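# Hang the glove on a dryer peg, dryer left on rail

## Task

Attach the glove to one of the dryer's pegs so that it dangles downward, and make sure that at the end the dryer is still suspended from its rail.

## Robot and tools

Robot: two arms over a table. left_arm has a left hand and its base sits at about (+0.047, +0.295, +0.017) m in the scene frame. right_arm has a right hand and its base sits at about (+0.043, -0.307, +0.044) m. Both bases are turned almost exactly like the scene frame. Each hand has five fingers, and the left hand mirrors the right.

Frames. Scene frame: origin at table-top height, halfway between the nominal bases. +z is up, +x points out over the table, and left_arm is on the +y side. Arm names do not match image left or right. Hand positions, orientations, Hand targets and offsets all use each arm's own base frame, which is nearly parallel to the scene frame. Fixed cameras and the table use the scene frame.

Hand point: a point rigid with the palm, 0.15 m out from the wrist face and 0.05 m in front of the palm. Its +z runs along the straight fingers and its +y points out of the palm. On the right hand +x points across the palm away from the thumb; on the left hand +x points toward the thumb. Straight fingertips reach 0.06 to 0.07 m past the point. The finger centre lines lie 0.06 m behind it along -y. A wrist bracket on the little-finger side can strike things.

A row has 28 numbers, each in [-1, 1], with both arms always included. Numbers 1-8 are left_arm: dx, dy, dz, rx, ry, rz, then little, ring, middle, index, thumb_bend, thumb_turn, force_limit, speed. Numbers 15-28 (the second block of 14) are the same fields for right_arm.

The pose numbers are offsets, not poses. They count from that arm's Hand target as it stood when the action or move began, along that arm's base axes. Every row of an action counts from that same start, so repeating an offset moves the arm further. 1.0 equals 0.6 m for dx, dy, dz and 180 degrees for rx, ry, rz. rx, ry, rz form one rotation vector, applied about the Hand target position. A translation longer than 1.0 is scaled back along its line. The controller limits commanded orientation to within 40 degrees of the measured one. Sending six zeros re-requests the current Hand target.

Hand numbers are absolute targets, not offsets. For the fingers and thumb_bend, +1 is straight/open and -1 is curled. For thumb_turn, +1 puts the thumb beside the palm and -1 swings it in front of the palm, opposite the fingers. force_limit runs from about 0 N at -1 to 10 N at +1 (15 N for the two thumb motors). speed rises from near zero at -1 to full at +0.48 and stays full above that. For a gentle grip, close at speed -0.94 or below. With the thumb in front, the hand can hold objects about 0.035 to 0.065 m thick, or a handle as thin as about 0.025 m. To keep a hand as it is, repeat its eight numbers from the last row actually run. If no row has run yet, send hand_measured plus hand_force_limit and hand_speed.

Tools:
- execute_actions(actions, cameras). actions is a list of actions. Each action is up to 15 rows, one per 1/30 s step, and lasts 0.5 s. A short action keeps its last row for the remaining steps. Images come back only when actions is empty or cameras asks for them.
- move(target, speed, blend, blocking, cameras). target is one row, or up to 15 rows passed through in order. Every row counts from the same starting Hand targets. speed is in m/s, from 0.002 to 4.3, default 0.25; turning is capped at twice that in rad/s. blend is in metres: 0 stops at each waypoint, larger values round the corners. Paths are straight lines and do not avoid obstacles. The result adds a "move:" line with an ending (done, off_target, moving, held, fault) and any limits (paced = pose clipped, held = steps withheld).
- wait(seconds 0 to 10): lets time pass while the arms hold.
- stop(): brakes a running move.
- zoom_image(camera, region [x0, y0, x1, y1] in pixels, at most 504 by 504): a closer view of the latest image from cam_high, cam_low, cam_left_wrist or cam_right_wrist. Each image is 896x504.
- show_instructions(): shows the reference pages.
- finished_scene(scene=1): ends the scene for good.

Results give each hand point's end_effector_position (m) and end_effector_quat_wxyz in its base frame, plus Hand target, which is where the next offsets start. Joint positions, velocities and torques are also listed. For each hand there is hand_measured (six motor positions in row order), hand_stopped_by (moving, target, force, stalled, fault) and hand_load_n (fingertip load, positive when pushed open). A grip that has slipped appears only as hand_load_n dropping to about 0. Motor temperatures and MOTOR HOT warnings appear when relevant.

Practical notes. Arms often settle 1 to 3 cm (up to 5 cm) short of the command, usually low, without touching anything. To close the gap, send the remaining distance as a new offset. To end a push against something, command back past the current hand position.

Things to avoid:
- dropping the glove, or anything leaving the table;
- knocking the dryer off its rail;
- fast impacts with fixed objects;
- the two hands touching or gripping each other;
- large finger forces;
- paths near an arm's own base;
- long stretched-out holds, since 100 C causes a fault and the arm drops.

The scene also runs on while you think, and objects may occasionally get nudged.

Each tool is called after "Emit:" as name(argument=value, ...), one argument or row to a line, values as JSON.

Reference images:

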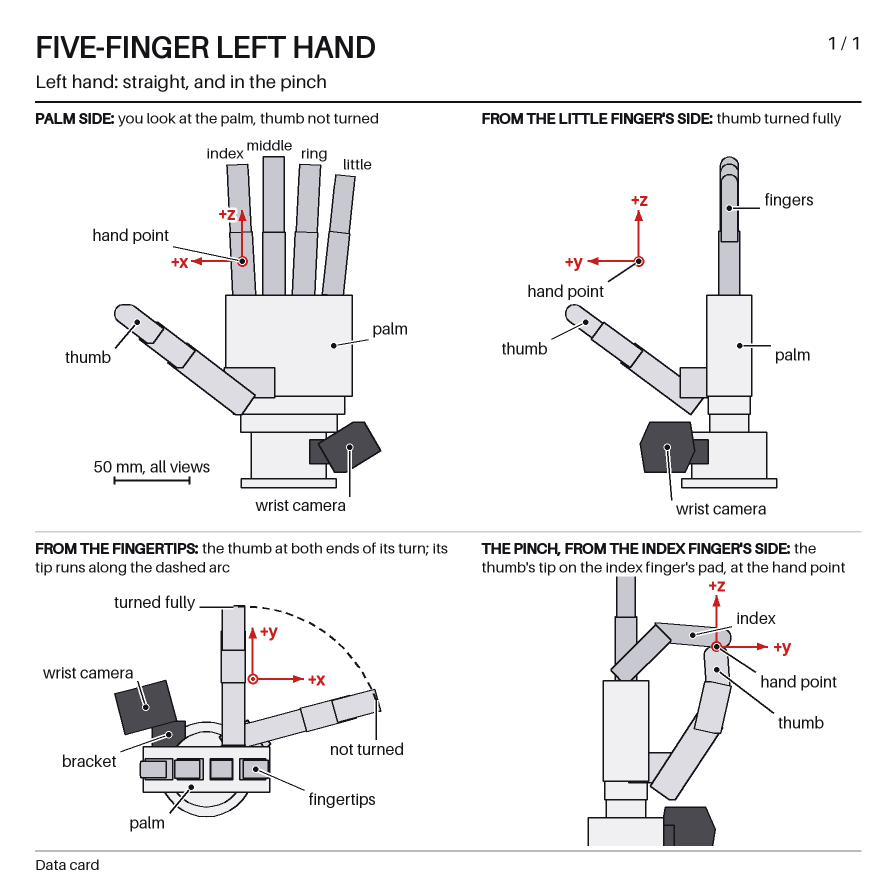

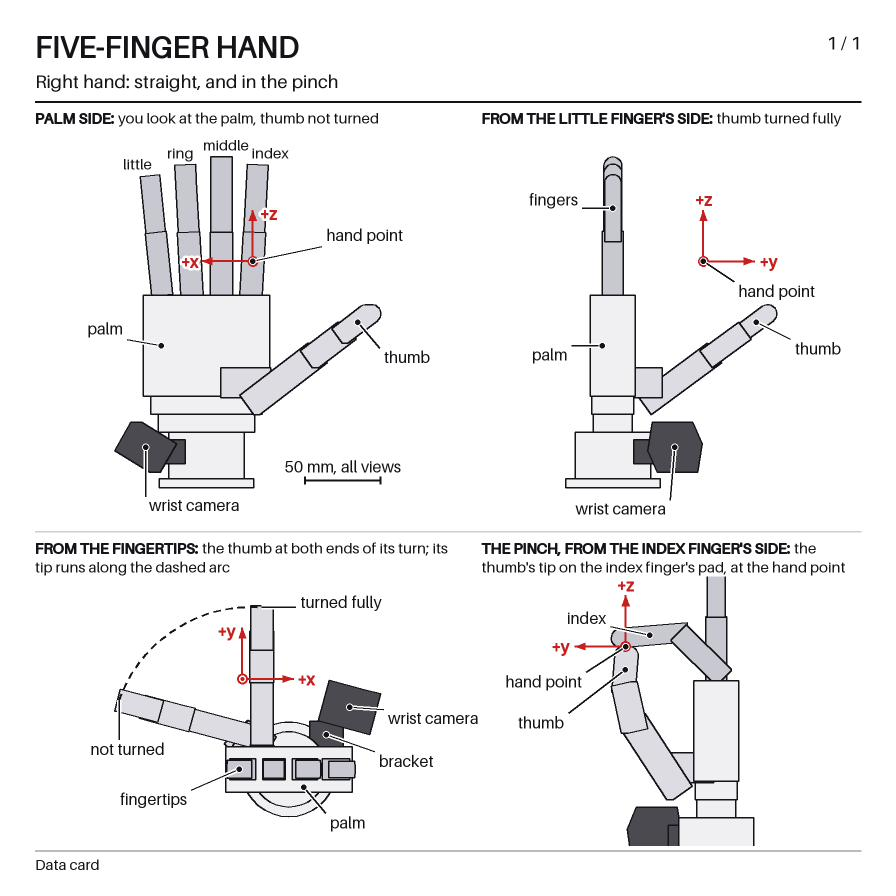

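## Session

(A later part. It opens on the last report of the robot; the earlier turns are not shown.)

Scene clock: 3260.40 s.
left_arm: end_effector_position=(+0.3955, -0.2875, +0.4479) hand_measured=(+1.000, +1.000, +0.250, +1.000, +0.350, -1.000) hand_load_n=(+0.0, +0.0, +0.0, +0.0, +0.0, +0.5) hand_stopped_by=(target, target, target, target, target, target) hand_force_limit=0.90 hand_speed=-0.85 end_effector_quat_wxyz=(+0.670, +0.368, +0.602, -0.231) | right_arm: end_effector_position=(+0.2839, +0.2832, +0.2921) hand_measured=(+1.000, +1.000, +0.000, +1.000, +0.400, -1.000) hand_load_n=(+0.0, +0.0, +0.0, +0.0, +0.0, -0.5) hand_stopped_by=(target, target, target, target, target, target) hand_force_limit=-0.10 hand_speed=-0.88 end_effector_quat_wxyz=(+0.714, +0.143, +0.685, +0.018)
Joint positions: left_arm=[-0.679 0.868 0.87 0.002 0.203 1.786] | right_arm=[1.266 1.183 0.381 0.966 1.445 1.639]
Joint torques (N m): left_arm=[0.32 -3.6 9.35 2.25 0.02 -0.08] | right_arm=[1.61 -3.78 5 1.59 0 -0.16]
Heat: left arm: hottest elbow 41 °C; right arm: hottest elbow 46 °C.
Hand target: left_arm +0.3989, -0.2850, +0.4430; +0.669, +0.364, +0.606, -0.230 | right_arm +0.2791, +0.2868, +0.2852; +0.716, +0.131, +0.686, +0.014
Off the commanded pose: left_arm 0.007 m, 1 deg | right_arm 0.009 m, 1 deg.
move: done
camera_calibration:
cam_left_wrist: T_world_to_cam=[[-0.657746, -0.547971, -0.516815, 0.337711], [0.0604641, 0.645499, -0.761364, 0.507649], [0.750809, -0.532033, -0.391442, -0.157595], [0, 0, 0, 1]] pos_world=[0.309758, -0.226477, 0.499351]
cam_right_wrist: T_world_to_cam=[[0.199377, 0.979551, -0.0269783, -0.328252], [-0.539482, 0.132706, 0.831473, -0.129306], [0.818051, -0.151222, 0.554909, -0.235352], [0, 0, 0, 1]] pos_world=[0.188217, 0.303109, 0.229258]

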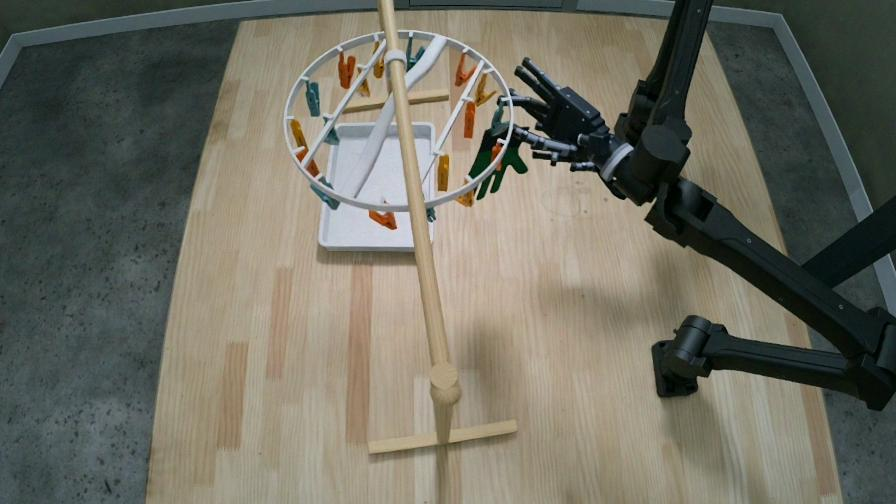

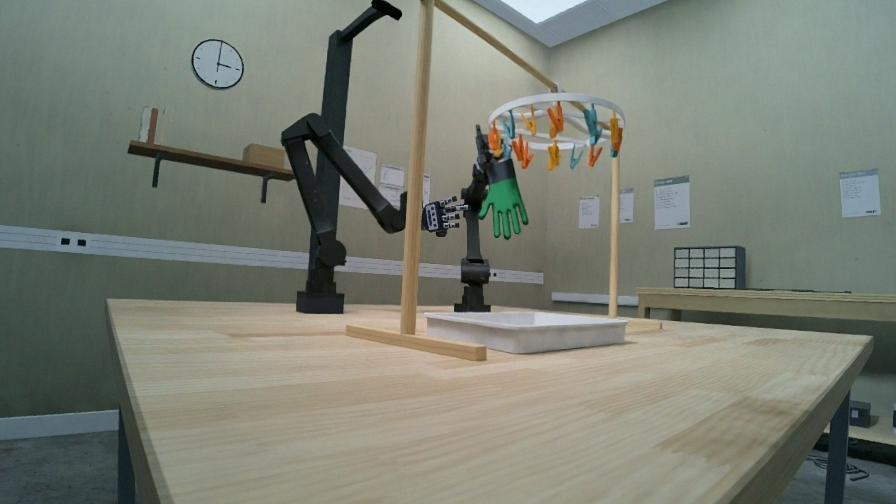

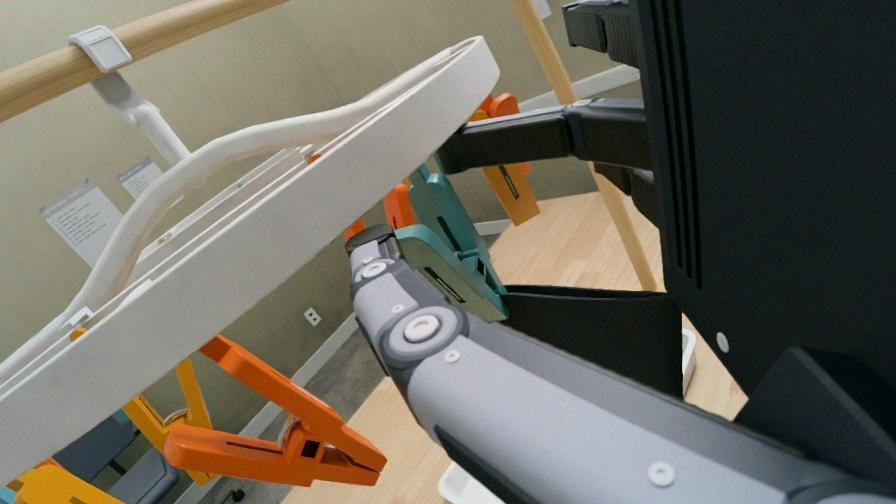

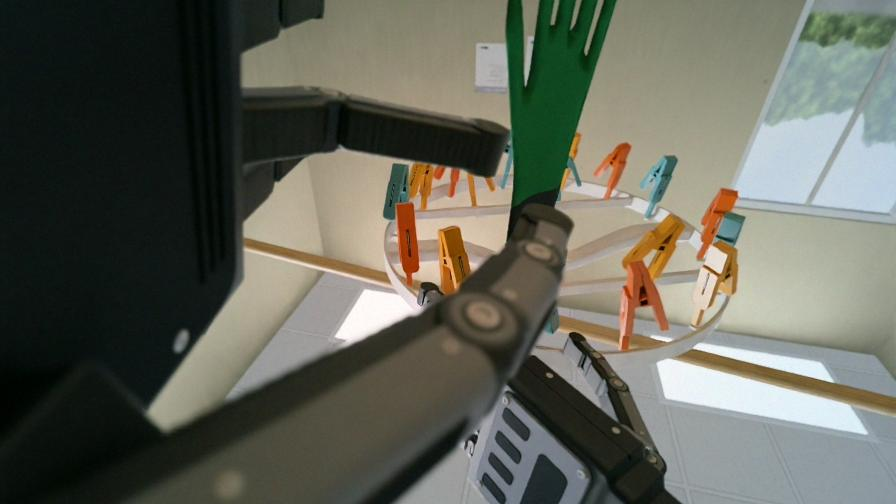

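Emit:
move(
  target=[0,0,0,0,0,0,1,1,1,1,0.5,-1,0.9,-0.6,0,0,0,0,0,0,1,1,0.0,1,0.4,-1,-0.1,-0.88],
  speed=0.05,
  cameras=["all"],
)

Scene clock: 3276.80 s.
left_arm: end_effector_position=(+0.3955, -0.2875, +0.4479) hand_measured=(+1.000, +1.000, +1.000, +1.000, +0.500, -1.000) hand_load_n=(+0.0, +0.0, +0.0, +0.0, +0.0, +0.0) hand_stopped_by=(target, target, target, target, target, target) hand_force_limit=0.90 hand_speed=-0.60 end_effector_quat_wxyz=(+0.670, +0.368, +0.602, -0.231) | right_arm: end_effector_position=(+0.2839, +0.2833, +0.2920) hand_measured=(+1.000, +1.000, +0.000, +1.000, +0.400, -1.000) hand_load_n=(+0.0, +0.0, +0.0, +0.5, +0.0, +0.0) hand_stopped_by=(target, target, target, target, target, target) hand_force_limit=-0.10 hand_speed=-0.88 end_effector_quat_wxyz=(+0.714, +0.143, +0.685, +0.018)
Joint positions: left_arm=[-0.679 0.868 0.87 0.002 0.203 1.786] | right_arm=[1.266 1.183 0.381 0.966 1.445 1.638]
Joint torques (N m): left_arm=[0.38 -3.6 9.35 2.28 0.01 -0.1] | right_arm=[1.08 -3.66 4.98 1.2 0.02 -0.1]
Heat: left arm: hottest elbow 41 °C; right arm: hottest elbow 44 °C.
Hand target: left_arm +0.3989, -0.2850, +0.4430; +0.669, +0.364, +0.606, -0.230 | right_arm +0.2792, +0.2866, +0.2853; +0.714, +0.131, +0.688, +0.015
Off the commanded pose: left_arm 0.007 m, 1 deg | right_arm 0.009 m, 1 deg.
move: done
camera_calibration:
cam_left_wrist: T_world_to_cam=[[-0.657746, -0.547971, -0.516815, 0.337711], [0.0604641, 0.645499, -0.761364, 0.507649], [0.750809, -0.532033, -0.391442, -0.157595], [0, 0, 0, 1]] pos_world=[0.309758, -0.226477, 0.499351]
cam_right_wrist: T_world_to_cam=[[0.199357, 0.979545, -0.0273423, -0.328065], [-0.539399, 0.132988, 0.831482, -0.129395], [0.818111, -0.151013, 0.554878, -0.235434], [0, 0, 0, 1]] pos_world=[0.188217, 0.303009, 0.229257]

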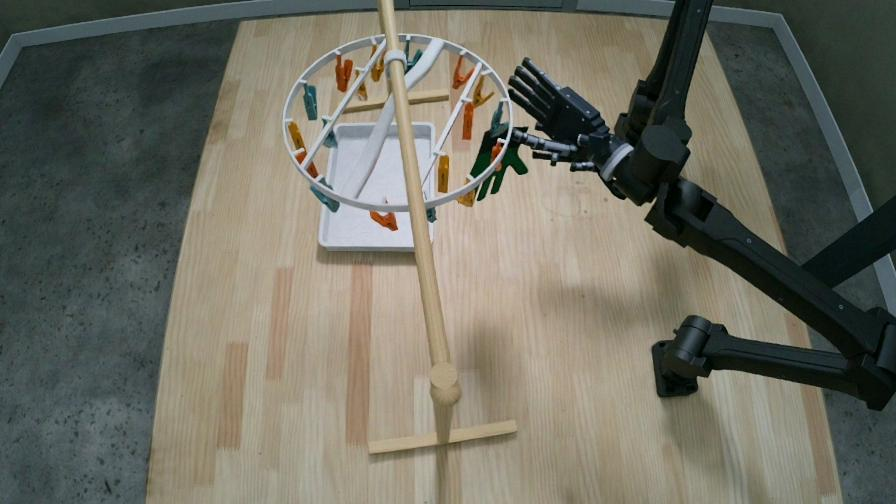

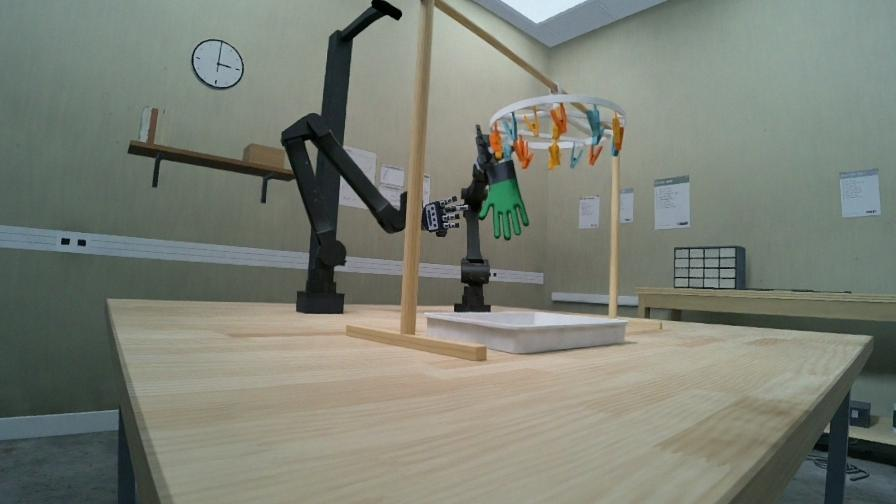

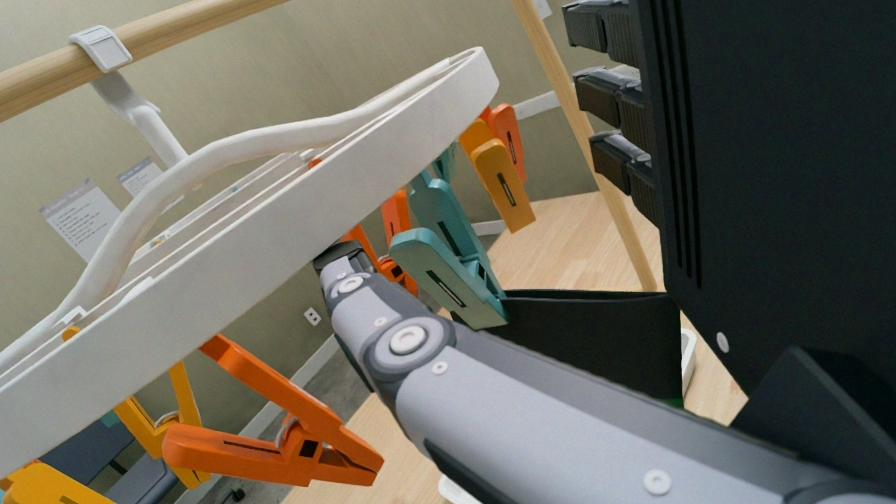

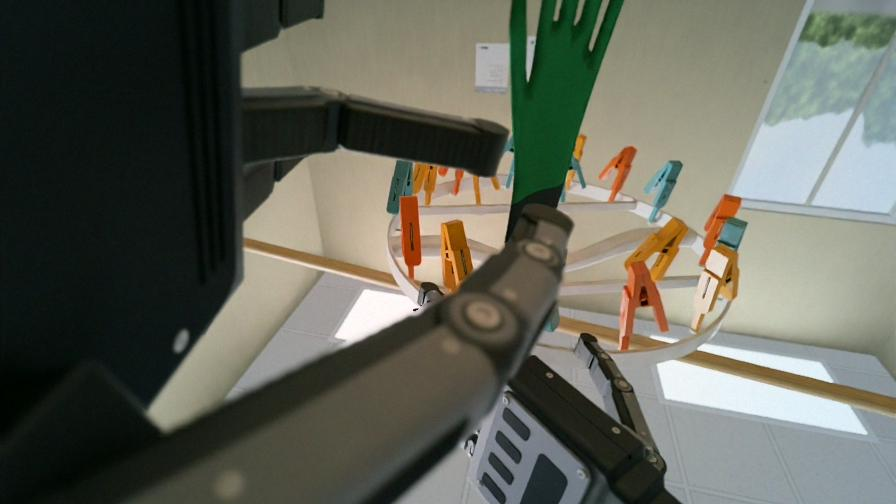

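Emit:
move(
  target=[
    [-0.032,0.038,0.005,0,0,0,1,1,1,1,0.5,-1,0.9,-0.6,0,0,0,0,0,0,1,1,0.0,1,0.4,-1,-0.1,-0.88],
    [-0.11,0.1,0.0,0,0,0,1,1,1,1,0.5,-1,0.9,-0.6,0,0,0,0,0,0,1,1,0.0,1,0.4,-1,-0.1,-0.88],
  ],
  speed=0.06,
  blend=0.01,
  cameras=["all"],
)

Emit:
zoom_image(
  camera="cam_low",
  region=[440, 60, 650, 250],
)

Emit:
zoom_image(
  camera="cam_high",
  region=[440, 60, 600, 220],
)

Scene clock: 3292.17 s.
left_arm: end_effector_position=(+0.3324, -0.2277, +0.4487) hand_measured=(+1.000, +1.000, +1.000, +1.000, +0.500, -1.000) hand_load_n=(+0.0, +0.0, +0.0, +0.0, +0.0, +0.0) hand_stopped_by=(target, target, target, target, target, target) hand_force_limit=0.90 hand_speed=-0.60 end_effector_quat_wxyz=(+0.672, +0.366, +0.601, -0.230) | right_arm: end_effector_position=(+0.2839, +0.2833, +0.2920) hand_measured=(+1.000, +1.000, +0.000, +1.000, +0.400, -1.000) hand_load_n=(+0.0, +0.0, +0.0, +0.0, +0.0, -0.5) hand_stopped_by=(target, target, target, target, target, target) hand_force_limit=-0.10 hand_speed=-0.88 end_effector_quat_wxyz=(+0.714, +0.143, +0.685, +0.018)
Joint positions: left_arm=[-0.649 0.599 0.766 -0.157 0.228 1.786] | right_arm=[1.266 1.183 0.381 0.966 1.445 1.638]
Joint torques (N m): left_arm=[0.44 -1.38 9.11 1.89 0.22 -0.09] | right_arm=[1.49 -3.84 5.03 1.26 0.03 -0.09]
Motor temperatures (°C): left_arm=[29 27 41 29 26 27] | right_arm=[26 31 42 29 28 26]
Heat: left arm: hottest elbow 41 °C; right arm: hottest elbow 42 °C.
Hand target: left_arm +0.3330, -0.2250, +0.4429; +0.669, +0.364, +0.606, -0.230 | right_arm +0.2792, +0.2866, +0.2853; +0.714, +0.131, +0.688, +0.015
Off the commanded pose: left_arm 0.006 m, 1 deg | right_arm 0.009 m, 1 deg.
move: done
camera_calibration:
cam_left_wrist: T_world_to_cam=[[-0.652782, -0.552809, -0.517956, 0.327168], [0.0605874, 0.64344, -0.763095, 0.473661], [0.755119, -0.529516, -0.386532, -0.0811452], [0, 0, 0, 1]] pos_world=[0.246145, -0.166879, 0.499542]
cam_right_wrist: T_world_to_cam=[[0.199357, 0.979545, -0.0273423, -0.328065], [-0.539399, 0.132988, 0.831482, -0.129395], [0.818111, -0.151013, 0.554878, -0.235434], [0, 0, 0, 1]] pos_world=[0.188217, 0.303009, 0.229257]

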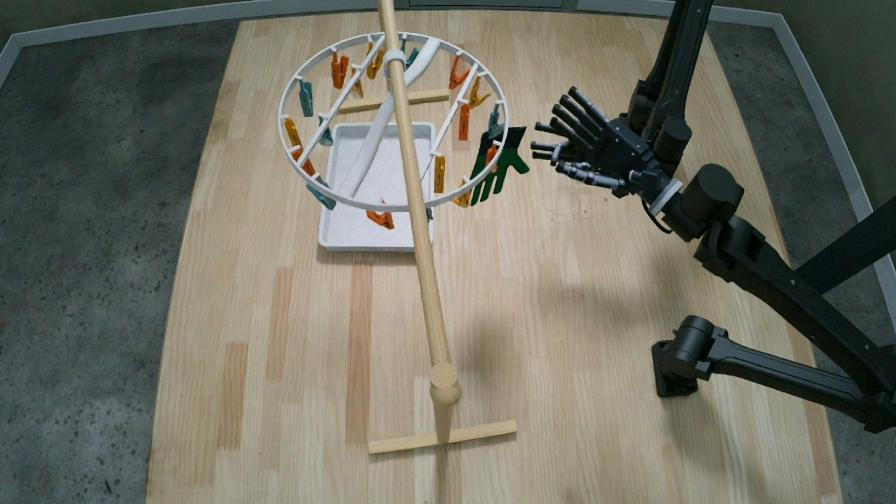

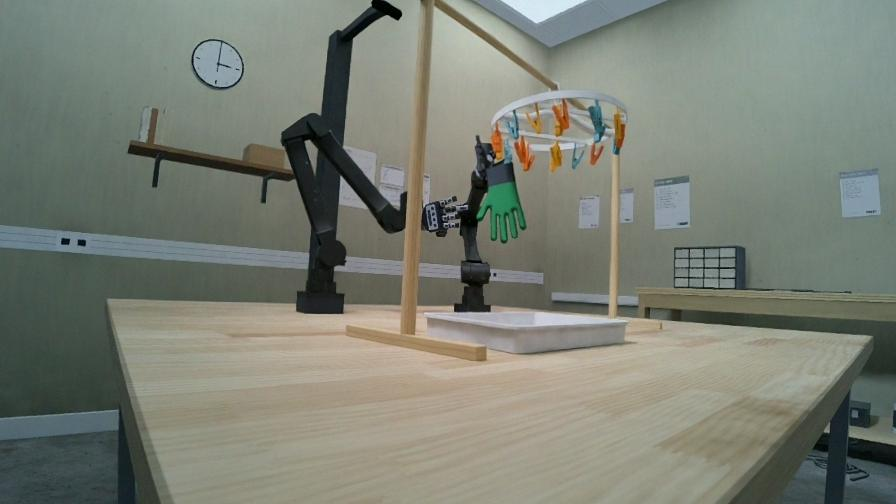

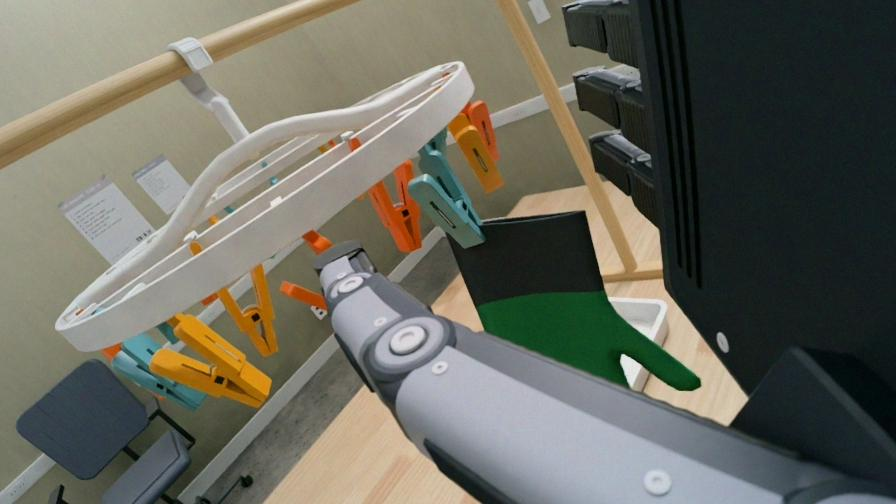

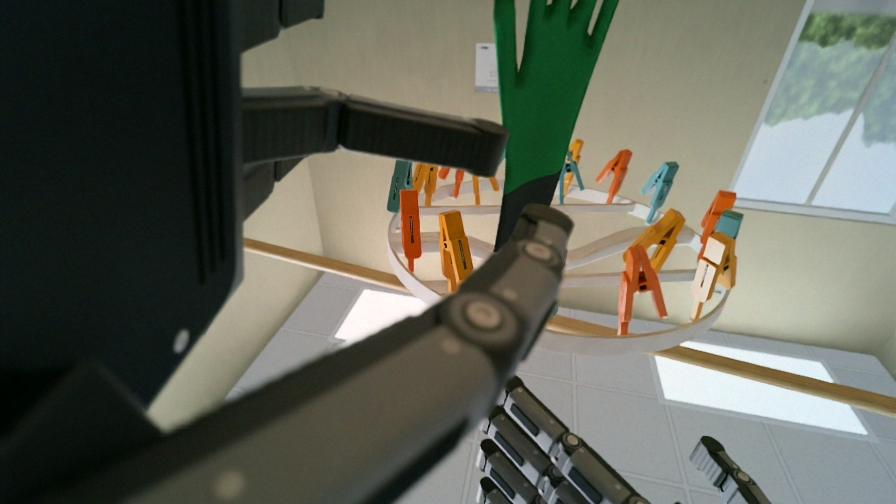

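Scaled by 2.400 from the camera's 896x504 image, which has a finer 1280x720 frame.

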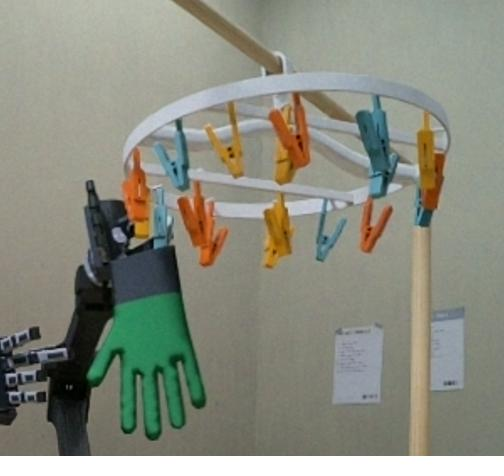

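Scaled by 3.150 from the camera's 896x504 image, which has a finer 1280x720 frame.

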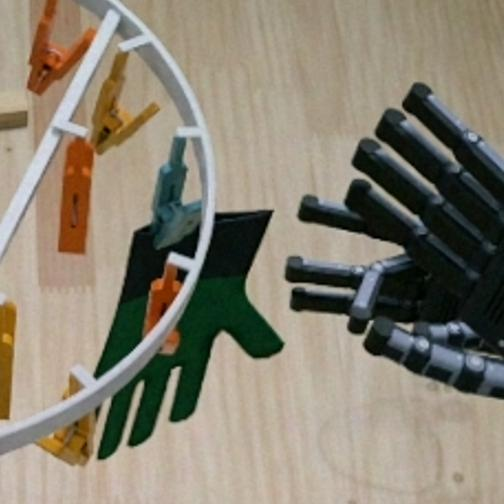

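Emit:
wait(
  seconds=3,
  cameras=["cam_low","cam_left_wrist"],
)

Emit:
zoom_image(
  camera="cam_left_wrist",
  region=[380, 130, 620, 330],
)

Scene clock: 3297.90 s.
left_arm: end_effector_position=(+0.3324, -0.2277, +0.4487) hand_measured=(+1.000, +1.000, +1.000, +1.000, +0.500, -1.000) hand_load_n=(-0.5, +0.0, +0.0, +0.0, +0.0, +0.0) hand_stopped_by=(target, target, target, target, target, target) hand_force_limit=0.90 hand_speed=-0.60 end_effector_quat_wxyz=(+0.672, +0.366, +0.601, -0.230) | right_arm: end_effector_position=(+0.2839, +0.2833, +0.2920) hand_measured=(+1.000, +1.000, +0.000, +1.000, +0.400, -1.000) hand_load_n=(+0.0, +0.0, +0.0, +0.0, +0.0, -0.5) hand_stopped_by=(target, target, target, target, target, target) hand_force_limit=-0.10 hand_speed=-0.88 end_effector_quat_wxyz=(+0.714, +0.143, +0.685, +0.018)
Joint positions: left_arm=[-0.649 0.599 0.766 -0.157 0.228 1.786] | right_arm=[1.266 1.183 0.381 0.966 1.445 1.638]
Joint torques (N m): left_arm=[0.5 -1.2 9.09 1.8 0.21 -0.1] | right_arm=[1.26 -3.9 5.01 1.21 0.01 -0.07]
Heat: left arm: hottest elbow 41 °C; right arm: hottest elbow 42 °C.
Hand target: left_arm +0.3330, -0.2249, +0.4429; +0.669, +0.364, +0.606, -0.230 | right_arm +0.2792, +0.2866, +0.2853; +0.714, +0.131, +0.688, +0.015
Off the commanded pose: left_arm 0.006 m, 1 deg | right_arm 0.009 m, 1 deg.
wait: 3.00 s; at rest from the start
camera_calibration:
cam_left_wrist: T_world_to_cam=[[-0.652782, -0.552809, -0.517956, 0.327168], [0.0605874, 0.64344, -0.763095, 0.473661], [0.755119, -0.529516, -0.386532, -0.0811452], [0, 0, 0, 1]] pos_world=[0.246145, -0.166879, 0.499542]
Images, in order (width x height): cam_low 896x504, cam_left_wrist 896x504.

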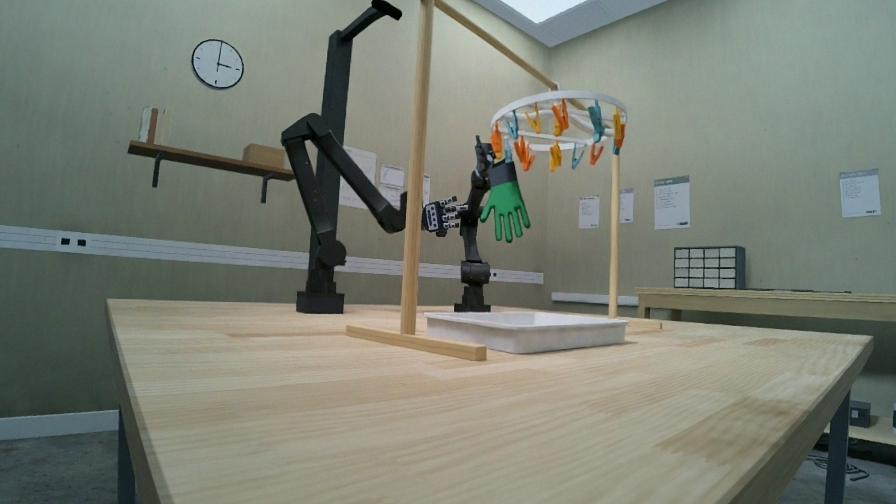

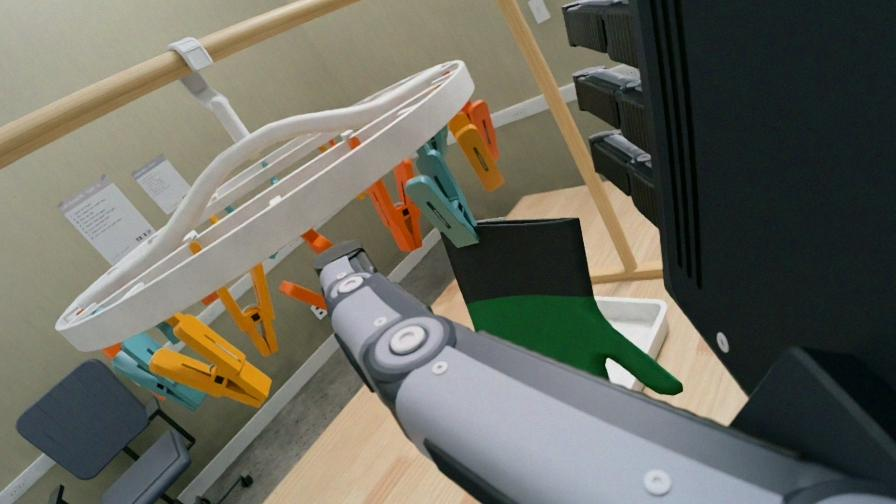

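Scaled by 2.100 from the camera's 896x504 image, which has a finer 1280x720 frame.

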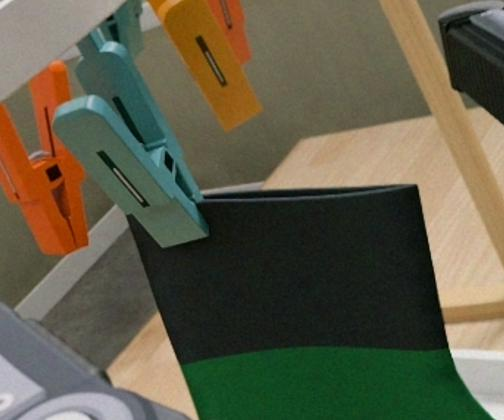

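Emit:
finished_scene(
  scene=1,
)

The scene is finished: the task was done.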